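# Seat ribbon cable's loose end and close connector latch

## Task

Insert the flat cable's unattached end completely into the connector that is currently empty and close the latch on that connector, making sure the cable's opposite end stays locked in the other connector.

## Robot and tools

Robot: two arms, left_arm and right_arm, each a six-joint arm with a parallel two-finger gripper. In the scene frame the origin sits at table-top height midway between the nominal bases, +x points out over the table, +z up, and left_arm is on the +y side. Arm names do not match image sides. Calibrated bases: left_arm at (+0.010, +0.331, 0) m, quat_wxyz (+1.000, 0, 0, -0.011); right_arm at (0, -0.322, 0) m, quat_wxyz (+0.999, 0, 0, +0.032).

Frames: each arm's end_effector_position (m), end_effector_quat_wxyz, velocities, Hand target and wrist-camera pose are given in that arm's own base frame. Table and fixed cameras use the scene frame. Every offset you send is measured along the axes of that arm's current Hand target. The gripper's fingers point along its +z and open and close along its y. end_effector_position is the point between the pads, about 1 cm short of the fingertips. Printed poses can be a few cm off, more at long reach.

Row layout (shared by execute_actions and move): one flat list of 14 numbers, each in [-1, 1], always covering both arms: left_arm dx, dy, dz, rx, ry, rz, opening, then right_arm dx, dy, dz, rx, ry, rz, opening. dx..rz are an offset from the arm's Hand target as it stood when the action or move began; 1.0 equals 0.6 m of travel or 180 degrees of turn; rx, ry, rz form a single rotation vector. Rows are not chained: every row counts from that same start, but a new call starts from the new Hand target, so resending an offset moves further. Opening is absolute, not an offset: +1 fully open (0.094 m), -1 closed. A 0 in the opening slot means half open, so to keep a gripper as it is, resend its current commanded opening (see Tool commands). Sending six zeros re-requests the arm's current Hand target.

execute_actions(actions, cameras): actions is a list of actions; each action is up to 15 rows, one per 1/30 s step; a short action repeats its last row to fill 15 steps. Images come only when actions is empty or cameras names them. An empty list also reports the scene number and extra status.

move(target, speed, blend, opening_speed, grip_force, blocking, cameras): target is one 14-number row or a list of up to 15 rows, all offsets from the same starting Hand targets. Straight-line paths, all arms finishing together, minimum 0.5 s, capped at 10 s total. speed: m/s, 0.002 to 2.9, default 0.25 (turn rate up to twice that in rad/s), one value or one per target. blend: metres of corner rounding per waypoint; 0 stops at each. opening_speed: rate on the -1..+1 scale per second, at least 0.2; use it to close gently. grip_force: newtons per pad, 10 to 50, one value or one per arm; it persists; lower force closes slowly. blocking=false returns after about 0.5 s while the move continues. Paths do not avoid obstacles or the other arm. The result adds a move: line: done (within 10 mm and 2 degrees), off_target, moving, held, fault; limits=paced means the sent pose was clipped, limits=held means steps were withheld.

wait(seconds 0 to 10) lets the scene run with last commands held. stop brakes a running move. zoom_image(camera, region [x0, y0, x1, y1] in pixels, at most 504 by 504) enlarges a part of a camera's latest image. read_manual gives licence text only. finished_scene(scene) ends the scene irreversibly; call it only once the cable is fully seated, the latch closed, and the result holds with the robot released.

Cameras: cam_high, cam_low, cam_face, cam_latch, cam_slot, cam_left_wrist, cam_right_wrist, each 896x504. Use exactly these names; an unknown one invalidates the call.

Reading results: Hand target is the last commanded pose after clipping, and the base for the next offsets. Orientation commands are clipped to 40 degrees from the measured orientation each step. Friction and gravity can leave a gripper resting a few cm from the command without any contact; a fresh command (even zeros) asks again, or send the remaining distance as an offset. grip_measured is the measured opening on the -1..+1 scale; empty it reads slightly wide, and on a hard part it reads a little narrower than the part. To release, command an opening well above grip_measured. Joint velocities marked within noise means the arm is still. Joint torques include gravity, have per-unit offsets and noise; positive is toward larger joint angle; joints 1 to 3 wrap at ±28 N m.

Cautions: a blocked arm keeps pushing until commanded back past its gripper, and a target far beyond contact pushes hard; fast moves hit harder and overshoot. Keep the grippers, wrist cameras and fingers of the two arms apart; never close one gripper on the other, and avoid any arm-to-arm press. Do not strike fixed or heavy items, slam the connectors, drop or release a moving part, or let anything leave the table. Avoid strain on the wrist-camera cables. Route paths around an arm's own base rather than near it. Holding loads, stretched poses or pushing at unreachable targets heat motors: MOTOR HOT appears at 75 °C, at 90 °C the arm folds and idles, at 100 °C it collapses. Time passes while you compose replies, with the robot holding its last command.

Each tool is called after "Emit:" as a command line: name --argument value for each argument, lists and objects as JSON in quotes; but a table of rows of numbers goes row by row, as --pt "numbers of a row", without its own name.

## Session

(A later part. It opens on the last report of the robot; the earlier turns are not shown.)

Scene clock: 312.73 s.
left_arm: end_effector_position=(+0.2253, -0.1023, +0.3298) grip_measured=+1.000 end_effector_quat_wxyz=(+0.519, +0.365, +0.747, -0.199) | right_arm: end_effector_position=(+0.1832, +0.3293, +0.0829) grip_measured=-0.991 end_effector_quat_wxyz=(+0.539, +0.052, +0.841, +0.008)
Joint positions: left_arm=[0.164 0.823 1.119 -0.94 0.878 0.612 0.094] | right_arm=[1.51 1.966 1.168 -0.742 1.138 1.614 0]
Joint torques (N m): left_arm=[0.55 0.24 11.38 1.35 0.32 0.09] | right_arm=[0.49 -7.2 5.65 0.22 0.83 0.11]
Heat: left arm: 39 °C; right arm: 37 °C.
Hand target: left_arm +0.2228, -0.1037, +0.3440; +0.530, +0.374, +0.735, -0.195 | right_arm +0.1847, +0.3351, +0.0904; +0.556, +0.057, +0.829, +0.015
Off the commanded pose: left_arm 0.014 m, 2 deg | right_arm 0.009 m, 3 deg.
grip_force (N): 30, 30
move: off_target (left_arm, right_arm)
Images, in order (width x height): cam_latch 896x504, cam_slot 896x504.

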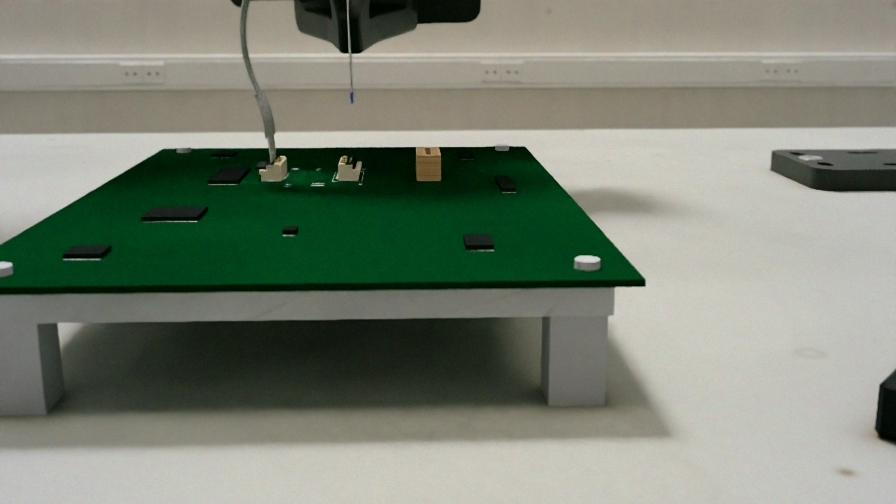

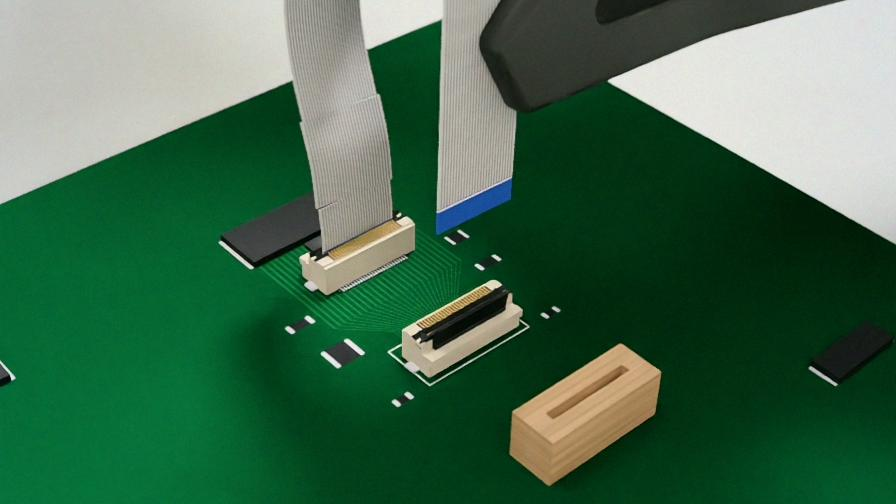

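Emit:
move --target '[0,0,0,0,0,0,1,0.0184,-0.0023,0.0076,-0.0066,0.0006,-0.0027,-1]' --speed 0.05 --cameras '["cam_latch","cam_slot"]'

Emit:
zoom_image --camera "cam_latch" --region '[320, 100, 380, 186]'

Emit:
zoom_image --camera "cam_slot" --region '[390, 210, 530, 350]'

Scene clock: 317.00 s.
left_arm: end_effector_position=(+0.2253, -0.1023, +0.3298) grip_measured=+1.000 end_effector_quat_wxyz=(+0.519, +0.365, +0.747, -0.199) | right_arm: end_effector_position=(+0.1834, +0.3336, +0.0762) grip_measured=-0.991 end_effector_quat_wxyz=(+0.539, +0.046, +0.841, +0.016)
Joint positions: left_arm=[0.164 0.823 1.119 -0.94 0.878 0.612 0.094] | right_arm=[1.51 1.972 1.144 -0.664 1.138 1.57 0]
Joint torques (N m): left_arm=[0.59 0.16 11.44 1.29 0.33 0.13] | right_arm=[0.46 -7.43 3.33 0.53 0.83 0.04]
Heat: left arm: 39 °C; right arm: 37 °C.
Hand target: left_arm +0.2228, -0.1037, +0.3440; +0.530, +0.374, +0.735, -0.195 | right_arm +0.1847, +0.3348, +0.0783; +0.556, +0.047, +0.830, +0.021
Off the commanded pose: left_arm 0.014 m, 2 deg | right_arm 0.003 m, 2 deg.
grip_force (N): 30, 30
move: off_target (left_arm)
Images, in order (width x height): cam_latch 896x504, cam_slot 896x504.

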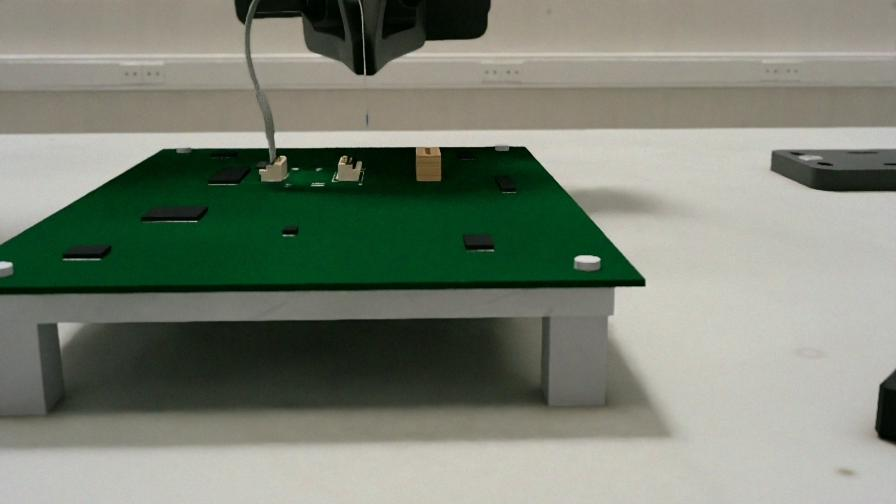

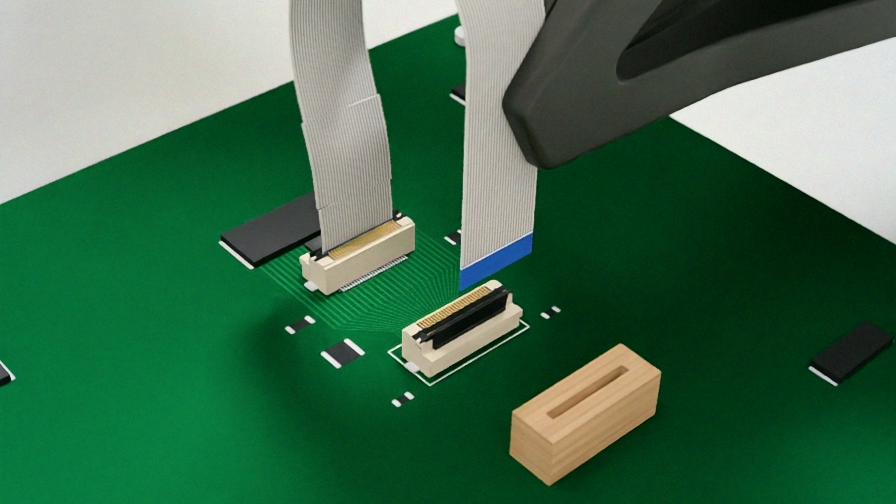

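Scaled by 5.860 from the camera's 896x504 image, which has a finer 1280x720 frame.

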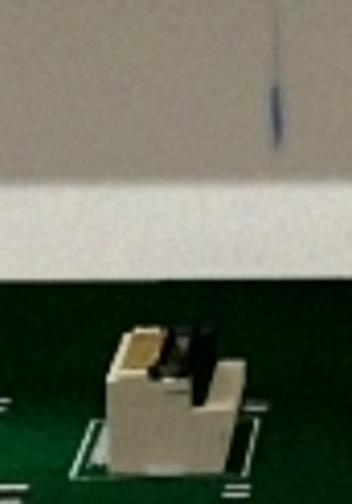

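Scaled by 3.600 from the camera's 896x504 image, which has a finer 1280x720 frame.

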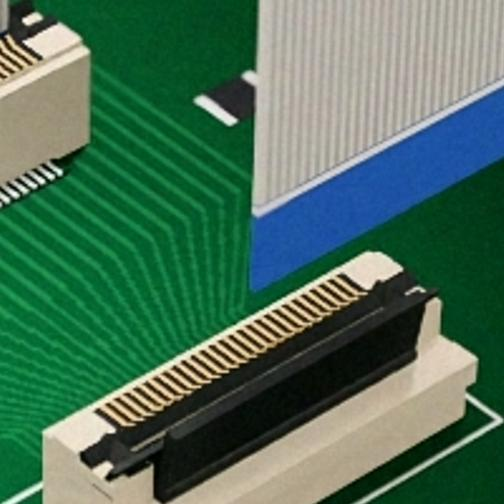

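Emit:
move --target '[0,0,0,0,0,0,1,-0.0009,-0.0091,0.0002,0.0021,-0.0003,-0.0051,-1]' --speed 0.05 --cameras '["cam_latch","cam_slot"]'

Emit:
zoom_image --camera "cam_latch" --region '[320, 100, 380, 186]'

Emit:
zoom_image --camera "cam_slot" --region '[390, 210, 530, 350]'

Scene clock: 320.83 s.
left_arm: end_effector_position=(+0.2253, -0.1023, +0.3298) grip_measured=+1.000 end_effector_quat_wxyz=(+0.519, +0.365, +0.747, -0.199) | right_arm: end_effector_position=(+0.1831, +0.3288, +0.0725) grip_measured=-0.991 end_effector_quat_wxyz=(+0.539, +0.040, +0.841, +0.008)
Joint positions: left_arm=[0.164 0.823 1.119 -0.94 0.878 0.612 0.094] | right_arm=[1.51 1.972 1.127 -0.664 1.138 1.566 0]
Joint torques (N m): left_arm=[0.47 0.27 11.34 1.31 0.32 0.14] | right_arm=[0.39 -8.1 3.32 0.43 0.83 0.03]
Heat: left arm: 39 °C; right arm: 37 °C.
Hand target: left_arm +0.2228, -0.1037, +0.3440; +0.530, +0.374, +0.735, -0.195 | right_arm +0.1847, +0.3293, +0.0783; +0.556, +0.043, +0.830, +0.014
Off the commanded pose: left_arm 0.014 m, 2 deg | right_arm 0.006 m, 2 deg.
grip_force (N): 30, 30
move: off_target (left_arm)
Images, in order (width x height): cam_latch 896x504, cam_slot 896x504.

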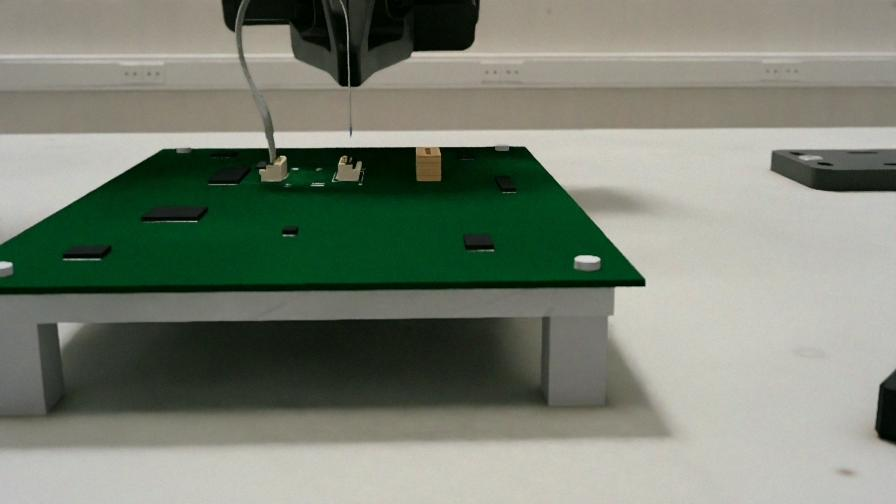

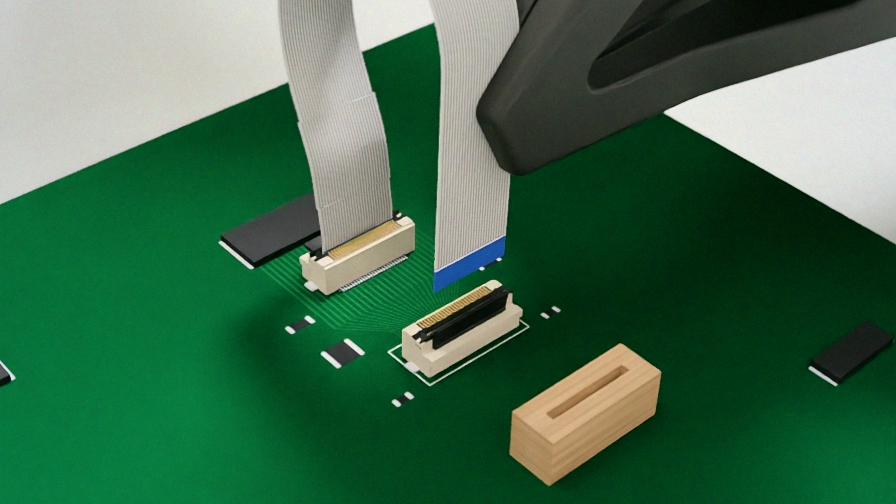

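Scaled by 5.860 from the camera's 896x504 image, which has a finer 1280x720 frame.

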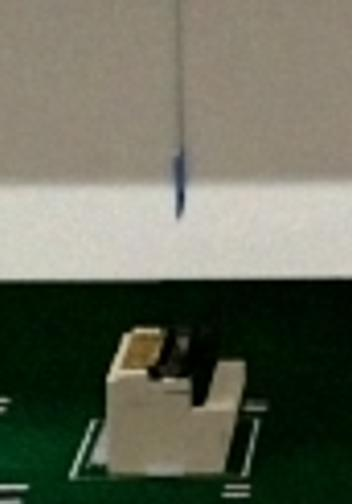

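Scaled by 3.600 from the camera's 896x504 image, which has a finer 1280x720 frame.

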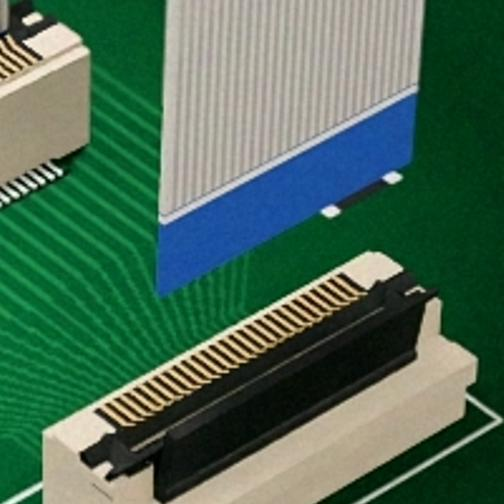

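Emit:
move --target '[0,0,0,0,0,0,1,0.00615,-0.00047,0.00254,0,0,0,-1]' --speed 0.04 --cameras '["cam_slot","cam_latch"]'

Scene clock: 328.93 s.
left_arm: end_effector_position=(+0.2253, -0.1023, +0.3298) grip_measured=+1.000 end_effector_quat_wxyz=(+0.519, +0.365, +0.747, -0.199) | right_arm: end_effector_position=(+0.1831, +0.3280, +0.0713) grip_measured=-0.991 end_effector_quat_wxyz=(+0.539, +0.040, +0.841, +0.008)
Joint positions: left_arm=[0.164 0.823 1.119 -0.94 0.878 0.612 0.094] | right_arm=[1.51 1.972 1.121 -0.658 1.138 1.566 0]
Joint torques (N m): left_arm=[0.57 0.23 11.41 1.33 0.34 0.13] | right_arm=[0.4 -7.46 3.32 0.5 0.83 0.04]
Heat: left arm: 39 °C; right arm: 37 °C.
Hand target: left_arm +0.2228, -0.1037, +0.3440; +0.530, +0.374, +0.735, -0.195 | right_arm +0.1847, +0.3293, +0.0743; +0.556, +0.043, +0.830, +0.014
Off the commanded pose: left_arm 0.014 m, 2 deg | right_arm 0.004 m, 2 deg.
grip_force (N): 30, 30
move: off_target (left_arm)
Images, in order (width x height): cam_latch 896x504, cam_slot 896x504.

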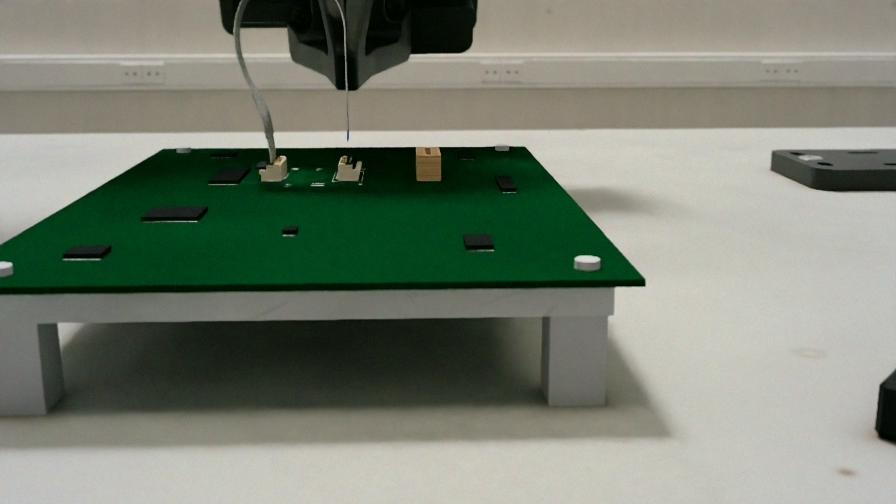

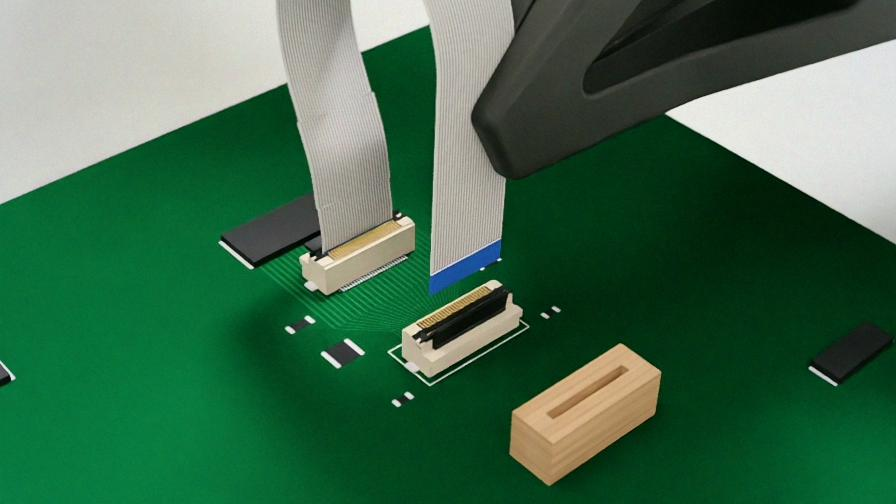

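Emit:
zoom_image --camera "cam_latch" --region '[320, 100, 380, 186]'

Emit:
zoom_image --camera "cam_slot" --region '[390, 230, 530, 370]'

Scaled by 5.860 from the camera's 896x504 image, which has a finer 1280x720 frame.

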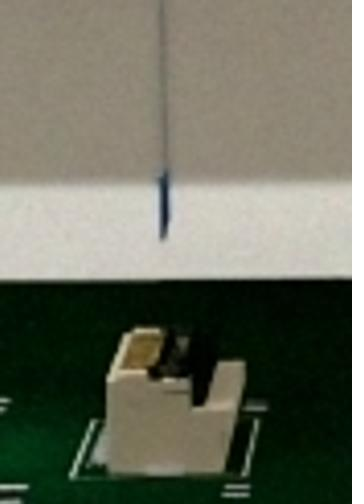

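Scaled by 3.600 from the camera's 896x504 image, which has a finer 1280x720 frame.

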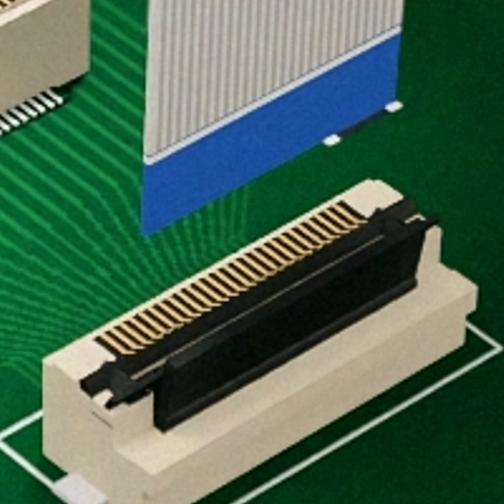

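Emit:
move --target '[0,0,0,0,0,0,1,0.0031,0.0049,0.0021,0,0,0,-1]' --speed 0.04 --cameras '["cam_slot","cam_latch"]'

Emit:
zoom_image --camera "cam_latch" --region '[320, 100, 380, 186]'

Emit:
zoom_image --camera "cam_slot" --region '[390, 230, 530, 370]'

Scene clock: 332.33 s.
left_arm: end_effector_position=(+0.2253, -0.1023, +0.3298) grip_measured=+1.000 end_effector_quat_wxyz=(+0.519, +0.365, +0.747, -0.199) | right_arm: end_effector_position=(+0.1831, +0.3285, +0.0686) grip_measured=-0.991 end_effector_quat_wxyz=(+0.539, +0.038, +0.841, +0.006)
Joint positions: left_arm=[0.164 0.823 1.119 -0.94 0.878 0.612 0.094] | right_arm=[1.51 1.981 1.121 -0.651 1.138 1.562 0]
Joint torques (N m): left_arm=[0.68 0.31 11.45 1.31 0.34 0.13] | right_arm=[0.28 -7.2 4.07 0.5 0.83 0.04]
Heat: left arm: 39 °C; right arm: 37 °C.
Hand target: left_arm +0.2228, -0.1037, +0.3440; +0.530, +0.374, +0.735, -0.195 | right_arm +0.1853, +0.3324, +0.0724; +0.556, +0.043, +0.830, +0.014
Off the commanded pose: left_arm 0.014 m, 2 deg | right_arm 0.006 m, 3 deg.
grip_force (N): 30, 30
move: off_target (left_arm, right_arm)
Images, in order (width x height): cam_latch 896x504, cam_slot 896x504.

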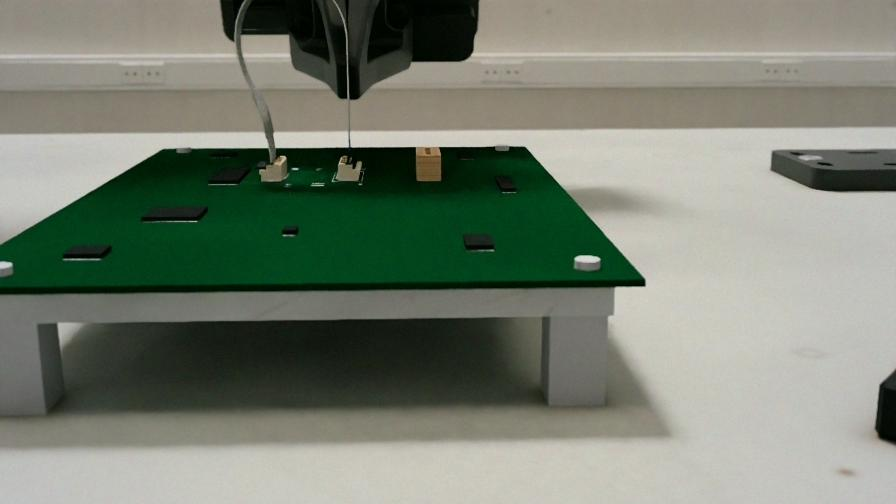

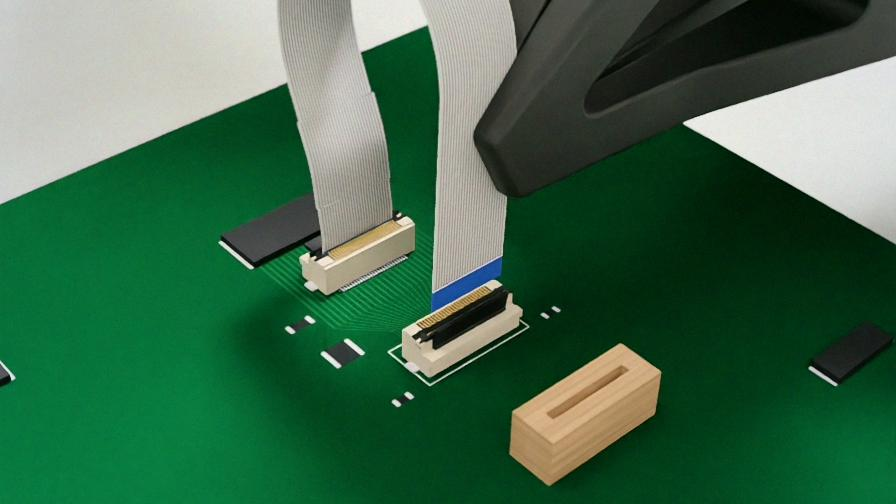

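Scaled by 5.860 from the camera's 896x504 image, which has a finer 1280x720 frame.

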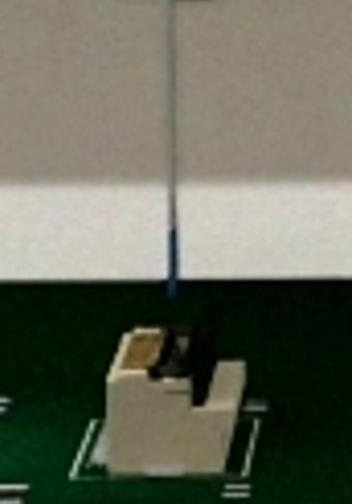

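Scaled by 3.600 from the camera's 896x504 image, which has a finer 1280x720 frame.

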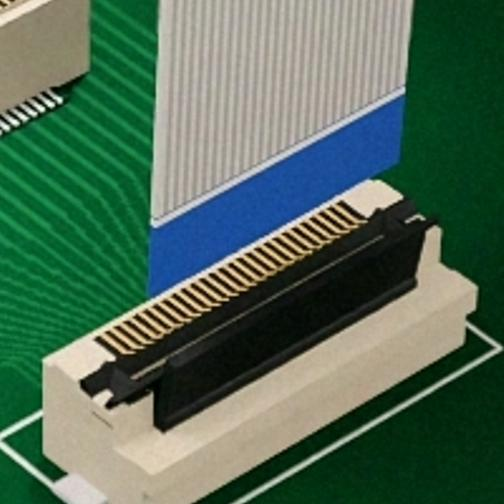

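Emit:
move --target '[0,0,0,0,0,0,1,0.0022,0.0014,0.0039,0,0,0,-1]' --speed 0.04 --cameras '["cam_slot","cam_latch"]'

Emit:
zoom_image --camera "cam_latch" --region '[320, 100, 380, 186]'

Emit:
zoom_image --camera "cam_slot" --region '[390, 230, 530, 370]'

Scene clock: 334.77 s.
left_arm: end_effector_position=(+0.2253, -0.1023, +0.3298) grip_measured=+1.000 end_effector_quat_wxyz=(+0.519, +0.365, +0.747, -0.199) | right_arm: end_effector_position=(+0.1833, +0.3309, +0.0671) grip_measured=-0.991 end_effector_quat_wxyz=(+0.539, +0.037, +0.841, +0.009)
Joint positions: left_arm=[0.164 0.823 1.119 -0.94 0.878 0.612 0.094] | right_arm=[1.51 1.986 1.121 -0.633 1.138 1.55 0]
Joint torques (N m): left_arm=[0.51 0.09 11.47 1.33 0.34 0.14] | right_arm=[-0.14 -7.23 3.93 0.51 0.82 0.02]
Heat: left arm: 39 °C; right arm: 36 °C.
Hand target: left_arm +0.2228, -0.1037, +0.3440; +0.530, +0.374, +0.735, -0.195 | right_arm +0.1870, +0.3333, +0.0702; +0.556, +0.043, +0.830, +0.014
Off the commanded pose: left_arm 0.014 m, 2 deg | right_arm 0.005 m, 3 deg.
grip_force (N): 30, 30
move: off_target (left_arm, right_arm)
Images, in order (width x height): cam_latch 896x504, cam_slot 896x504.

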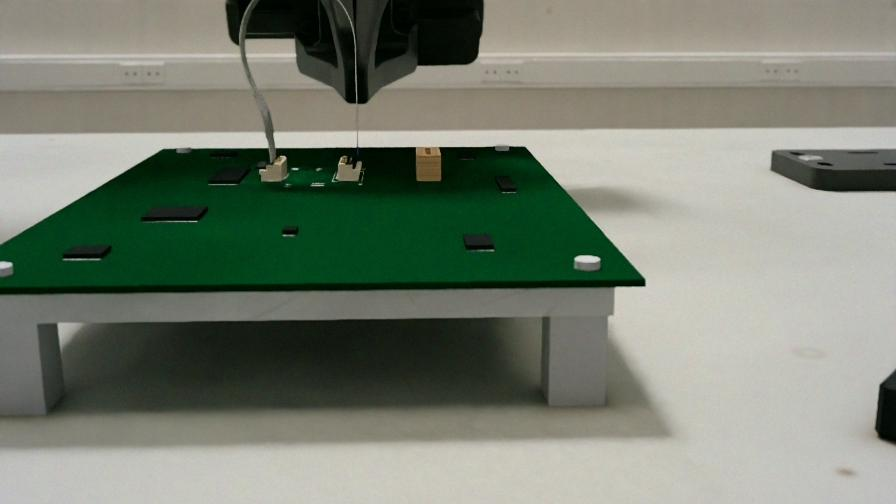

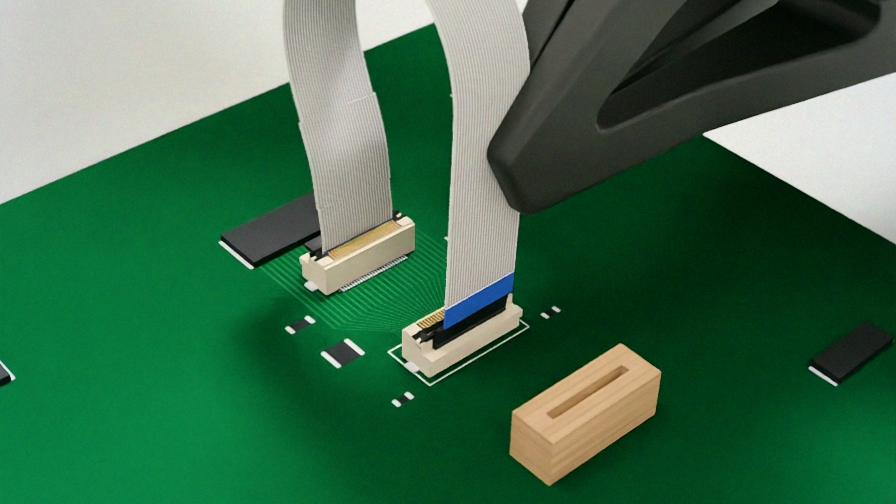

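Scaled by 5.860 from the camera's 896x504 image, which has a finer 1280x720 frame.

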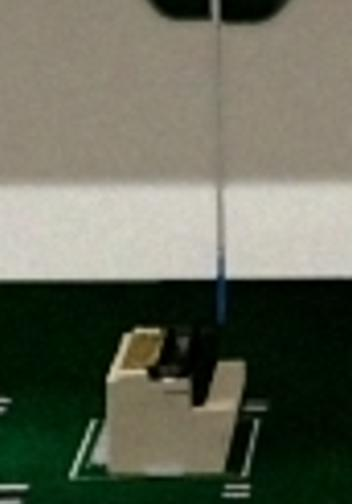

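Scaled by 3.600 from the camera's 896x504 image, which has a finer 1280x720 frame.

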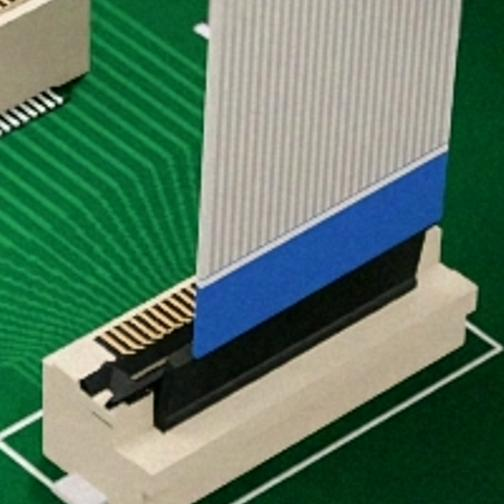

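Emit:
move --target '[0,0,0,0,0,0,1,-0.0226,-0.0032,-0.0072,0,0,0,-1]' --speed 0.06 --cameras '["cam_slot","cam_latch"]'

Emit:
zoom_image --camera "cam_latch" --region '[320, 100, 380, 186]'

Emit:
zoom_image --camera "cam_slot" --region '[390, 230, 530, 370]'

Scene clock: 339.63 s.
left_arm: end_effector_position=(+0.2253, -0.1023, +0.3298) grip_measured=+1.000 end_effector_quat_wxyz=(+0.519, +0.365, +0.747, -0.199) | right_arm: end_effector_position=(+0.1833, +0.3310, +0.0671) grip_measured=-0.991 end_effector_quat_wxyz=(+0.539, +0.032, +0.841, +0.006)
Joint positions: left_arm=[0.164 0.823 1.119 -0.94 0.878 0.612 0.094] | right_arm=[1.51 1.986 1.121 -0.632 1.138 1.539 0]
Joint torques (N m): left_arm=[0.5 0.23 11.38 1.33 0.29 0.11] | right_arm=[-0.46 -10.3 4.1 0.21 0.83 0.02]
Heat: left arm: 39 °C; right arm: 35 °C.
Hand target: left_arm +0.2228, -0.1037, +0.3440; +0.530, +0.374, +0.735, -0.195 | right_arm +0.1880, +0.3303, +0.0843; +0.556, +0.043, +0.830, +0.014
Off the commanded pose: left_arm 0.014 m, 2 deg | right_arm 0.018 m, 3 deg.
grip_force (N): 30, 30
move: off_target (left_arm, right_arm)
Images, in order (width x height): cam_latch 896x504, cam_slot 896x504.

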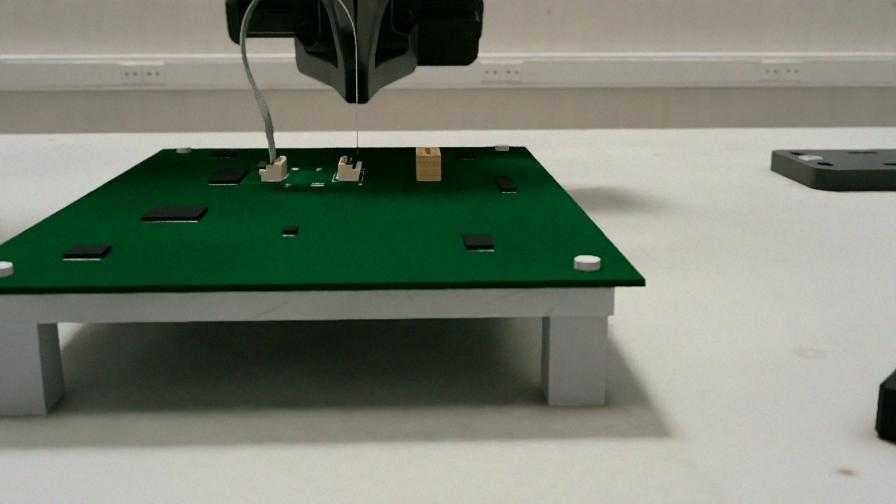

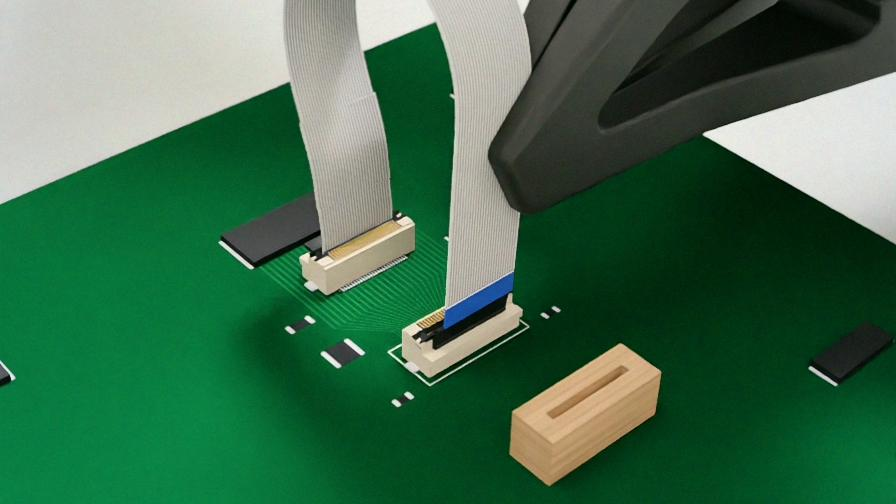

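Scaled by 5.860 from the camera's 896x504 image, which has a finer 1280x720 frame.

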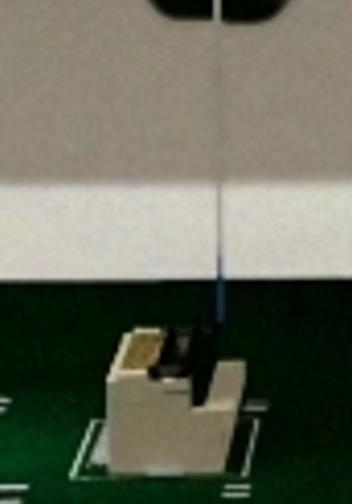

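Scaled by 3.600 from the camera's 896x504 image, which has a finer 1280x720 frame.

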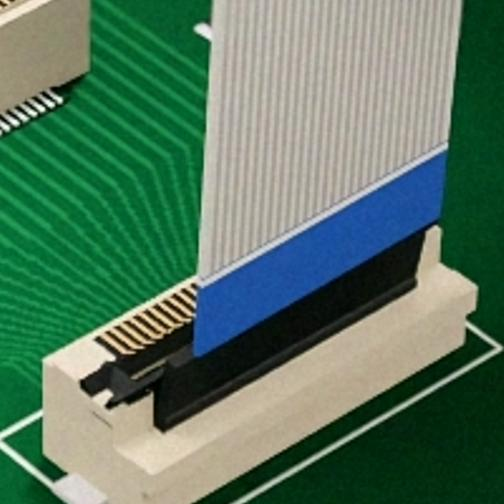

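Emit:
move --target '[0,0,0,0,0,0,1,-0.0109,-0.0004,-0.0044,0,0,0,-1]' --speed 0.06

Scene clock: 341.50 s.
left_arm: end_effector_position=(+0.2253, -0.1023, +0.3298) grip_measured=+1.000 end_effector_quat_wxyz=(+0.519, +0.365, +0.747, -0.199) | right_arm: end_effector_position=(+0.1831, +0.3283, +0.0697) grip_measured=-0.991 end_effector_quat_wxyz=(+0.539, +0.028, +0.842, +0.000)
Joint positions: left_arm=[0.164 0.823 1.119 -0.94 0.878 0.612 0.094] | right_arm=[1.51 1.978 1.121 -0.654 1.138 1.537 0]
Joint torques (N m): left_arm=[0.54 0.17 11.36 1.33 0.33 0.1] | right_arm=[-0.49 -10.96 4.68 0.17 0.83 0.04]
Heat: left arm: 39 °C; right arm: 35 °C.
Hand target: left_arm +0.2228, -0.1037, +0.3440; +0.530, +0.374, +0.735, -0.195 | right_arm +0.1880, +0.3296, +0.0914; +0.556, +0.043, +0.830, +0.014
Off the commanded pose: left_arm 0.014 m, 2 deg | right_arm 0.022 m, 3 deg.
grip_force (N): 30, 30
move: off_target (left_arm, right_arm)

Emit:
execute_actions --actions '[]' --cameras '["cam_slot","cam_latch"]'

Emit:
zoom_image --camera "cam_latch" --region '[320, 100, 380, 186]'

Emit:
zoom_image --camera "cam_slot" --region '[390, 230, 530, 370]'

Scene clock: 342.53 s.
left_arm: end_effector_position=(+0.2253, -0.1023, +0.3298) grip_measured=+1.000 end_effector_quat_wxyz=(+0.519, +0.365, +0.747, -0.199) | right_arm: end_effector_position=(+0.1831, +0.3282, +0.0697) grip_measured=-0.991 end_effector_quat_wxyz=(+0.539, +0.028, +0.842, +0.000)
Joint positions: left_arm=[0.164 0.823 1.119 -0.94 0.878 0.612 0.094] | right_arm=[1.51 1.978 1.121 -0.655 1.138 1.537 0]
Joint velocities: within noise
Joint torques (N m): left_arm=[0.5 0.06 11.38 1.32 0.33 0.16] | right_arm=[-0.49 -10.96 4.7 0.17 0.82 0.05]
Heat: left arm: 39 °C; right arm: 36 °C.
Hand target: left_arm +0.2228, -0.1037, +0.3440; +0.530, +0.374, +0.735, -0.195 | right_arm +0.1880, +0.3295, +0.0914; +0.556, +0.043, +0.830, +0.014
Tool commands: left_gripper/opening=+1.0 right_gripper/opening=-1.0
Off the commanded pose: left_arm 0.014 m, 2 deg | right_arm 0.022 m, 3 deg.
grip_force (N): 30, 30
Images, in order (width x height): cam_latch 896x504, cam_slot 896x504.

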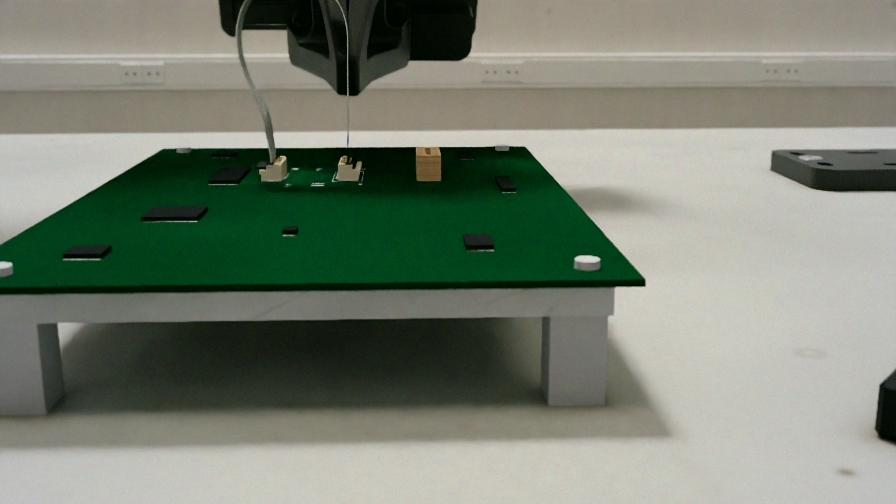

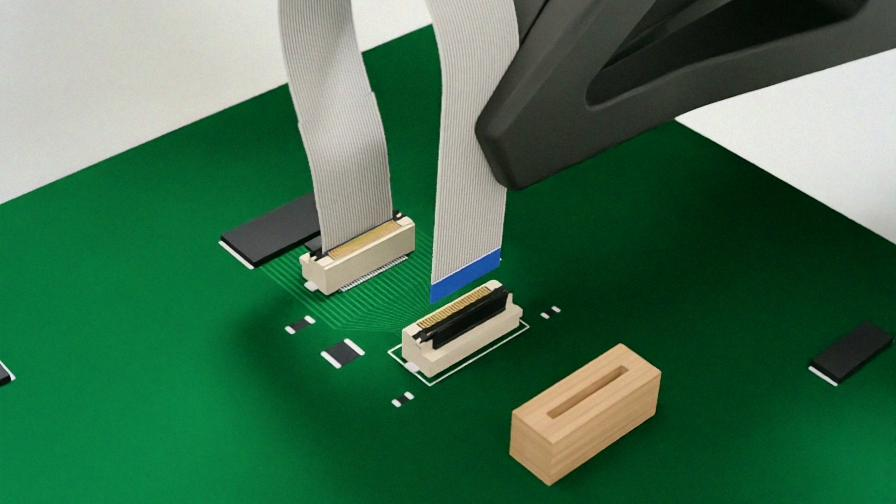

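Scaled by 5.860 from the camera's 896x504 image, which has a finer 1280x720 frame.

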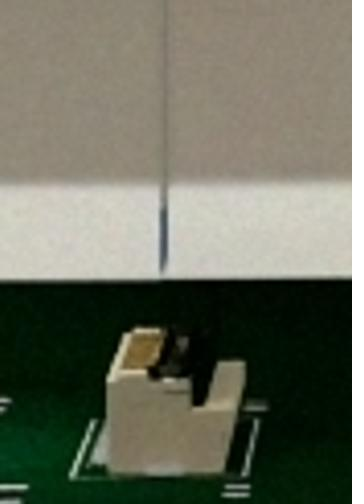

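Scaled by 3.600 from the camera's 896x504 image, which has a finer 1280x720 frame.

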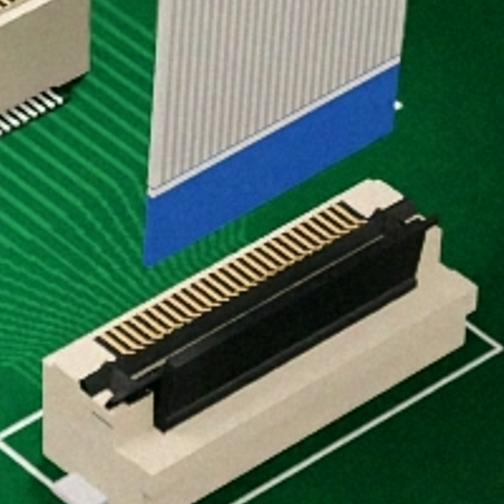

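Emit:
move --target '[0,0,0,0,0,0,1,0.01424,-0.001,0.0091,0.0021,-0.0003,-0.0051,-1]' --speed 0.06

Scene clock: 344.63 s.
left_arm: end_effector_position=(+0.2253, -0.1023, +0.3298) grip_measured=+1.000 end_effector_quat_wxyz=(+0.519, +0.365, +0.747, -0.199) | right_arm: end_effector_position=(+0.1841, +0.3277, +0.0697) grip_measured=-0.991 end_effector_quat_wxyz=(+0.539, +0.025, +0.842, -0.004)
Joint positions: left_arm=[0.164 0.823 1.119 -0.94 0.878 0.612 0.094] | right_arm=[1.507 1.978 1.121 -0.655 1.138 1.527 0]
Joint torques (N m): left_arm=[0.62 0.02 11.45 1.28 0.31 0.12] | right_arm=[-0.62 -8.88 4.16 0.41 0.83 0.04]
Heat: left arm: 39 °C; right arm: 36 °C.
Hand target: left_arm +0.2228, -0.1037, +0.3440; +0.530, +0.374, +0.735, -0.195 | right_arm +0.1898, +0.3295, +0.0814; +0.557, +0.038, +0.830, +0.007
Off the commanded pose: left_arm 0.014 m, 2 deg | right_arm 0.013 m, 3 deg.
grip_force (N): 30, 30
move: off_target (left_arm, right_arm)

Emit:
move --target '[0,0,0,0,0,0,1,0.0092,-0.0007,0.0038,0,0,0,-1]' --speed 0.06

Emit:
move --target '[0,0,0,0,0,0,1,0.00154,-0.0001,0.00063,0,0,0,-1]' --speed 0.06 --cameras '["cam_slot","cam_latch"]'

Emit:
zoom_image --camera "cam_latch" --region '[320, 100, 380, 186]'

Emit:
zoom_image --camera "cam_slot" --region '[390, 230, 530, 370]'

Scene clock: 347.13 s.
left_arm: end_effector_position=(+0.2253, -0.1023, +0.3298) grip_measured=+1.000 end_effector_quat_wxyz=(+0.519, +0.365, +0.747, -0.199) | right_arm: end_effector_position=(+0.1842, +0.3293, +0.0698) grip_measured=-0.991 end_effector_quat_wxyz=(+0.539, +0.027, +0.842, +0.001)
Joint positions: left_arm=[0.164 0.823 1.119 -0.94 0.878 0.612 0.094] | right_arm=[1.507 1.978 1.121 -0.643 1.138 1.527 0]
Joint torques (N m): left_arm=[0.59 0.27 11.51 1.32 0.32 0.14] | right_arm=[-0.64 -7.95 3.49 0.51 0.83 0.05]
Heat: left arm: 39 °C; right arm: 36 °C.
Hand target: left_arm +0.2228, -0.1037, +0.3440; +0.530, +0.374, +0.735, -0.195 | right_arm +0.1898, +0.3295, +0.0754; +0.557, +0.038, +0.830, +0.007
Off the commanded pose: left_arm 0.014 m, 2 deg | right_arm 0.008 m, 3 deg.
grip_force (N): 30, 30
move: off_target (left_arm, right_arm)

Scene clock: 347.83 s.
left_arm: end_effector_position=(+0.2253, -0.1023, +0.3298) grip_measured=+1.000 end_effector_quat_wxyz=(+0.519, +0.365, +0.747, -0.199) | right_arm: end_effector_position=(+0.1843, +0.3299, +0.0699) grip_measured=-0.991 end_effector_quat_wxyz=(+0.539, +0.029, +0.842, +0.002)
Joint positions: left_arm=[0.164 0.823 1.119 -0.94 0.878 0.612 0.094] | right_arm=[1.507 1.978 1.121 -0.639 1.138 1.527 0]
Joint torques (N m): left_arm=[0.76 0.24 11.36 1.33 0.33 0.13] | right_arm=[-0.62 -7.8 3.41 0.53 0.83 0.04]
Heat: left arm: 39 °C; right arm: 36 °C.
Hand target: left_arm +0.2228, -0.1037, +0.3440; +0.530, +0.374, +0.735, -0.195 | right_arm +0.1898, +0.3295, +0.0744; +0.557, +0.038, +0.830, +0.007
Off the commanded pose: left_arm 0.014 m, 2 deg | right_arm 0.007 m, 3 deg.
grip_force (N): 30, 30
move: off_target (left_arm, right_arm)
Images, in order (width x height): cam_latch 896x504, cam_slot 896x504.

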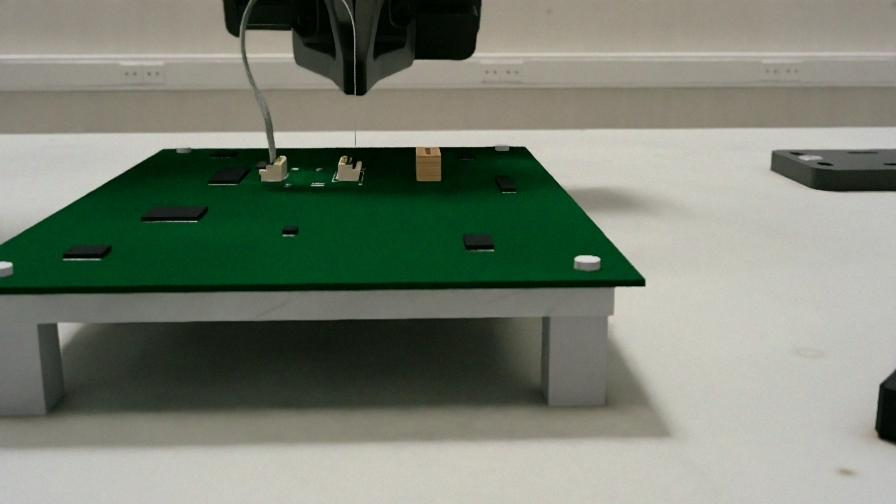

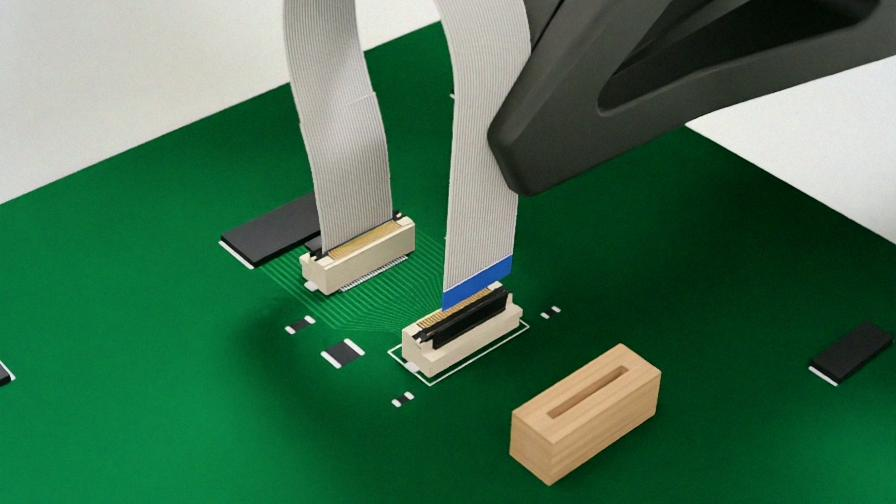

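Scaled by 5.860 from the camera's 896x504 image, which has a finer 1280x720 frame.

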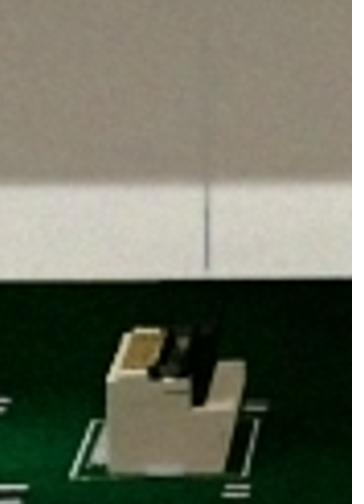

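Scaled by 3.600 from the camera's 896x504 image, which has a finer 1280x720 frame.

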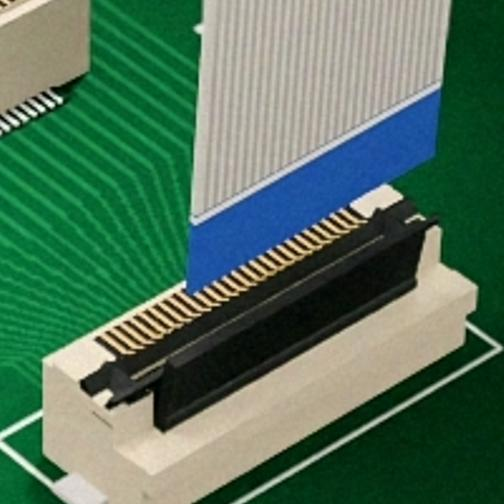

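Emit:
move --target '[0,0,0,0,0,0,1,0.0053,-0.0037,0.0041,0,0,0,-1]' --speed 0.04 --cameras '["cam_slot","cam_latch"]'

Emit:
zoom_image --camera "cam_latch" --region '[320, 100, 380, 186]'

Emit:
zoom_image --camera "cam_slot" --region '[390, 230, 530, 370]'

Scene clock: 352.37 s.
left_arm: end_effector_position=(+0.2253, -0.1023, +0.3298) grip_measured=+1.000 end_effector_quat_wxyz=(+0.519, +0.365, +0.747, -0.199) | right_arm: end_effector_position=(+0.1853, +0.3283, +0.0667) grip_measured=-0.991 end_effector_quat_wxyz=(+0.540, +0.030, +0.841, +0.004)
Joint positions: left_arm=[0.164 0.823 1.119 -0.94 0.878 0.612 0.094] | right_arm=[1.503 1.978 1.105 -0.613 1.138 1.52 0]
Joint torques (N m): left_arm=[0.54 0.09 11.6 1.32 0.34 0.11] | right_arm=[-0.64 -7.65 3.26 0.56 0.82 0.04]
Heat: left arm: 39 °C; right arm: 36 °C.
Hand target: left_arm +0.2228, -0.1037, +0.3440; +0.530, +0.374, +0.735, -0.195 | right_arm +0.1909, +0.3273, +0.0704; +0.557, +0.038, +0.830, +0.007
Off the commanded pose: left_arm 0.014 m, 2 deg | right_arm 0.007 m, 3 deg.
grip_force (N): 30, 30
move: off_target (left_arm, right_arm)
Images, in order (width x height): cam_latch 896x504, cam_slot 896x504.

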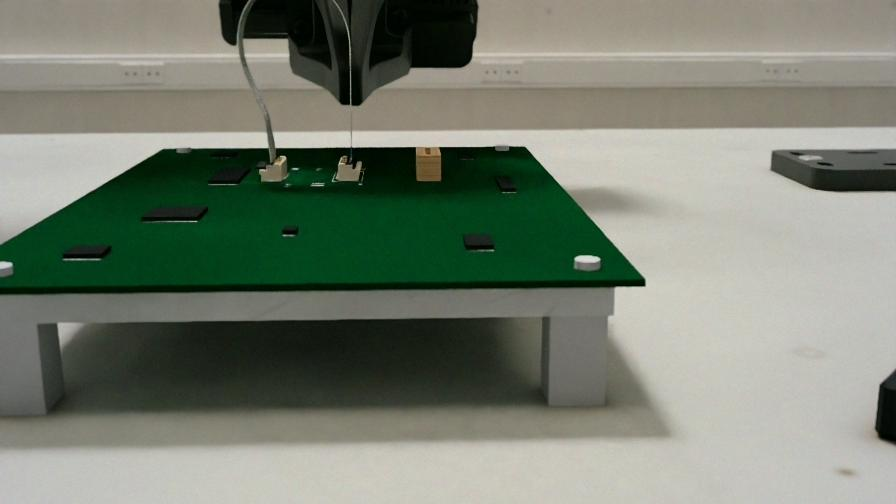

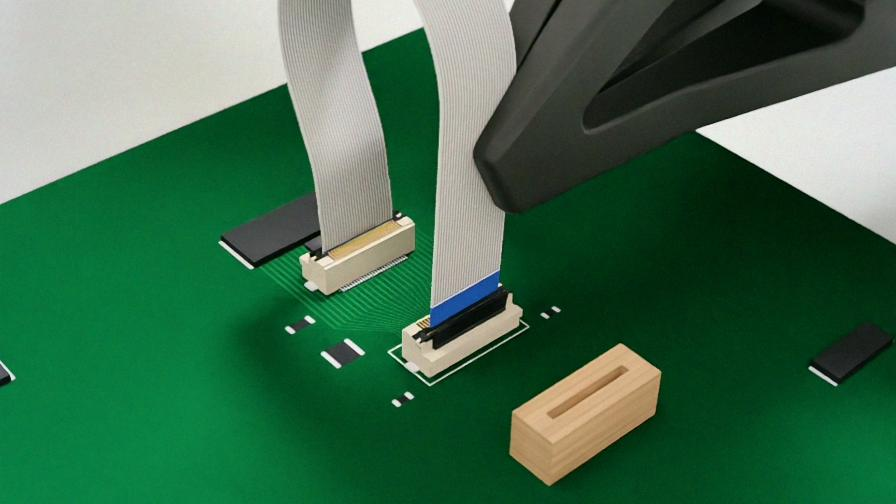

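Scaled by 5.860 from the camera's 896x504 image, which has a finer 1280x720 frame.

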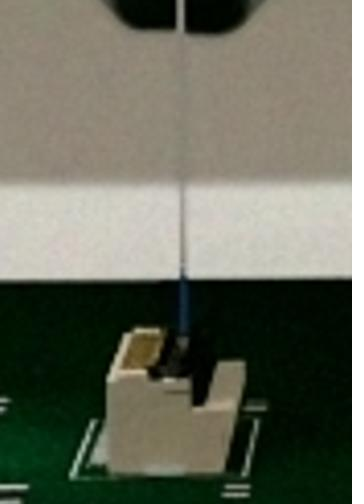

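Scaled by 3.600 from the camera's 896x504 image, which has a finer 1280x720 frame.

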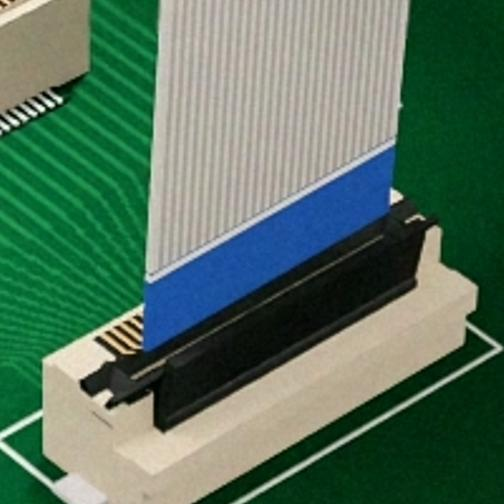

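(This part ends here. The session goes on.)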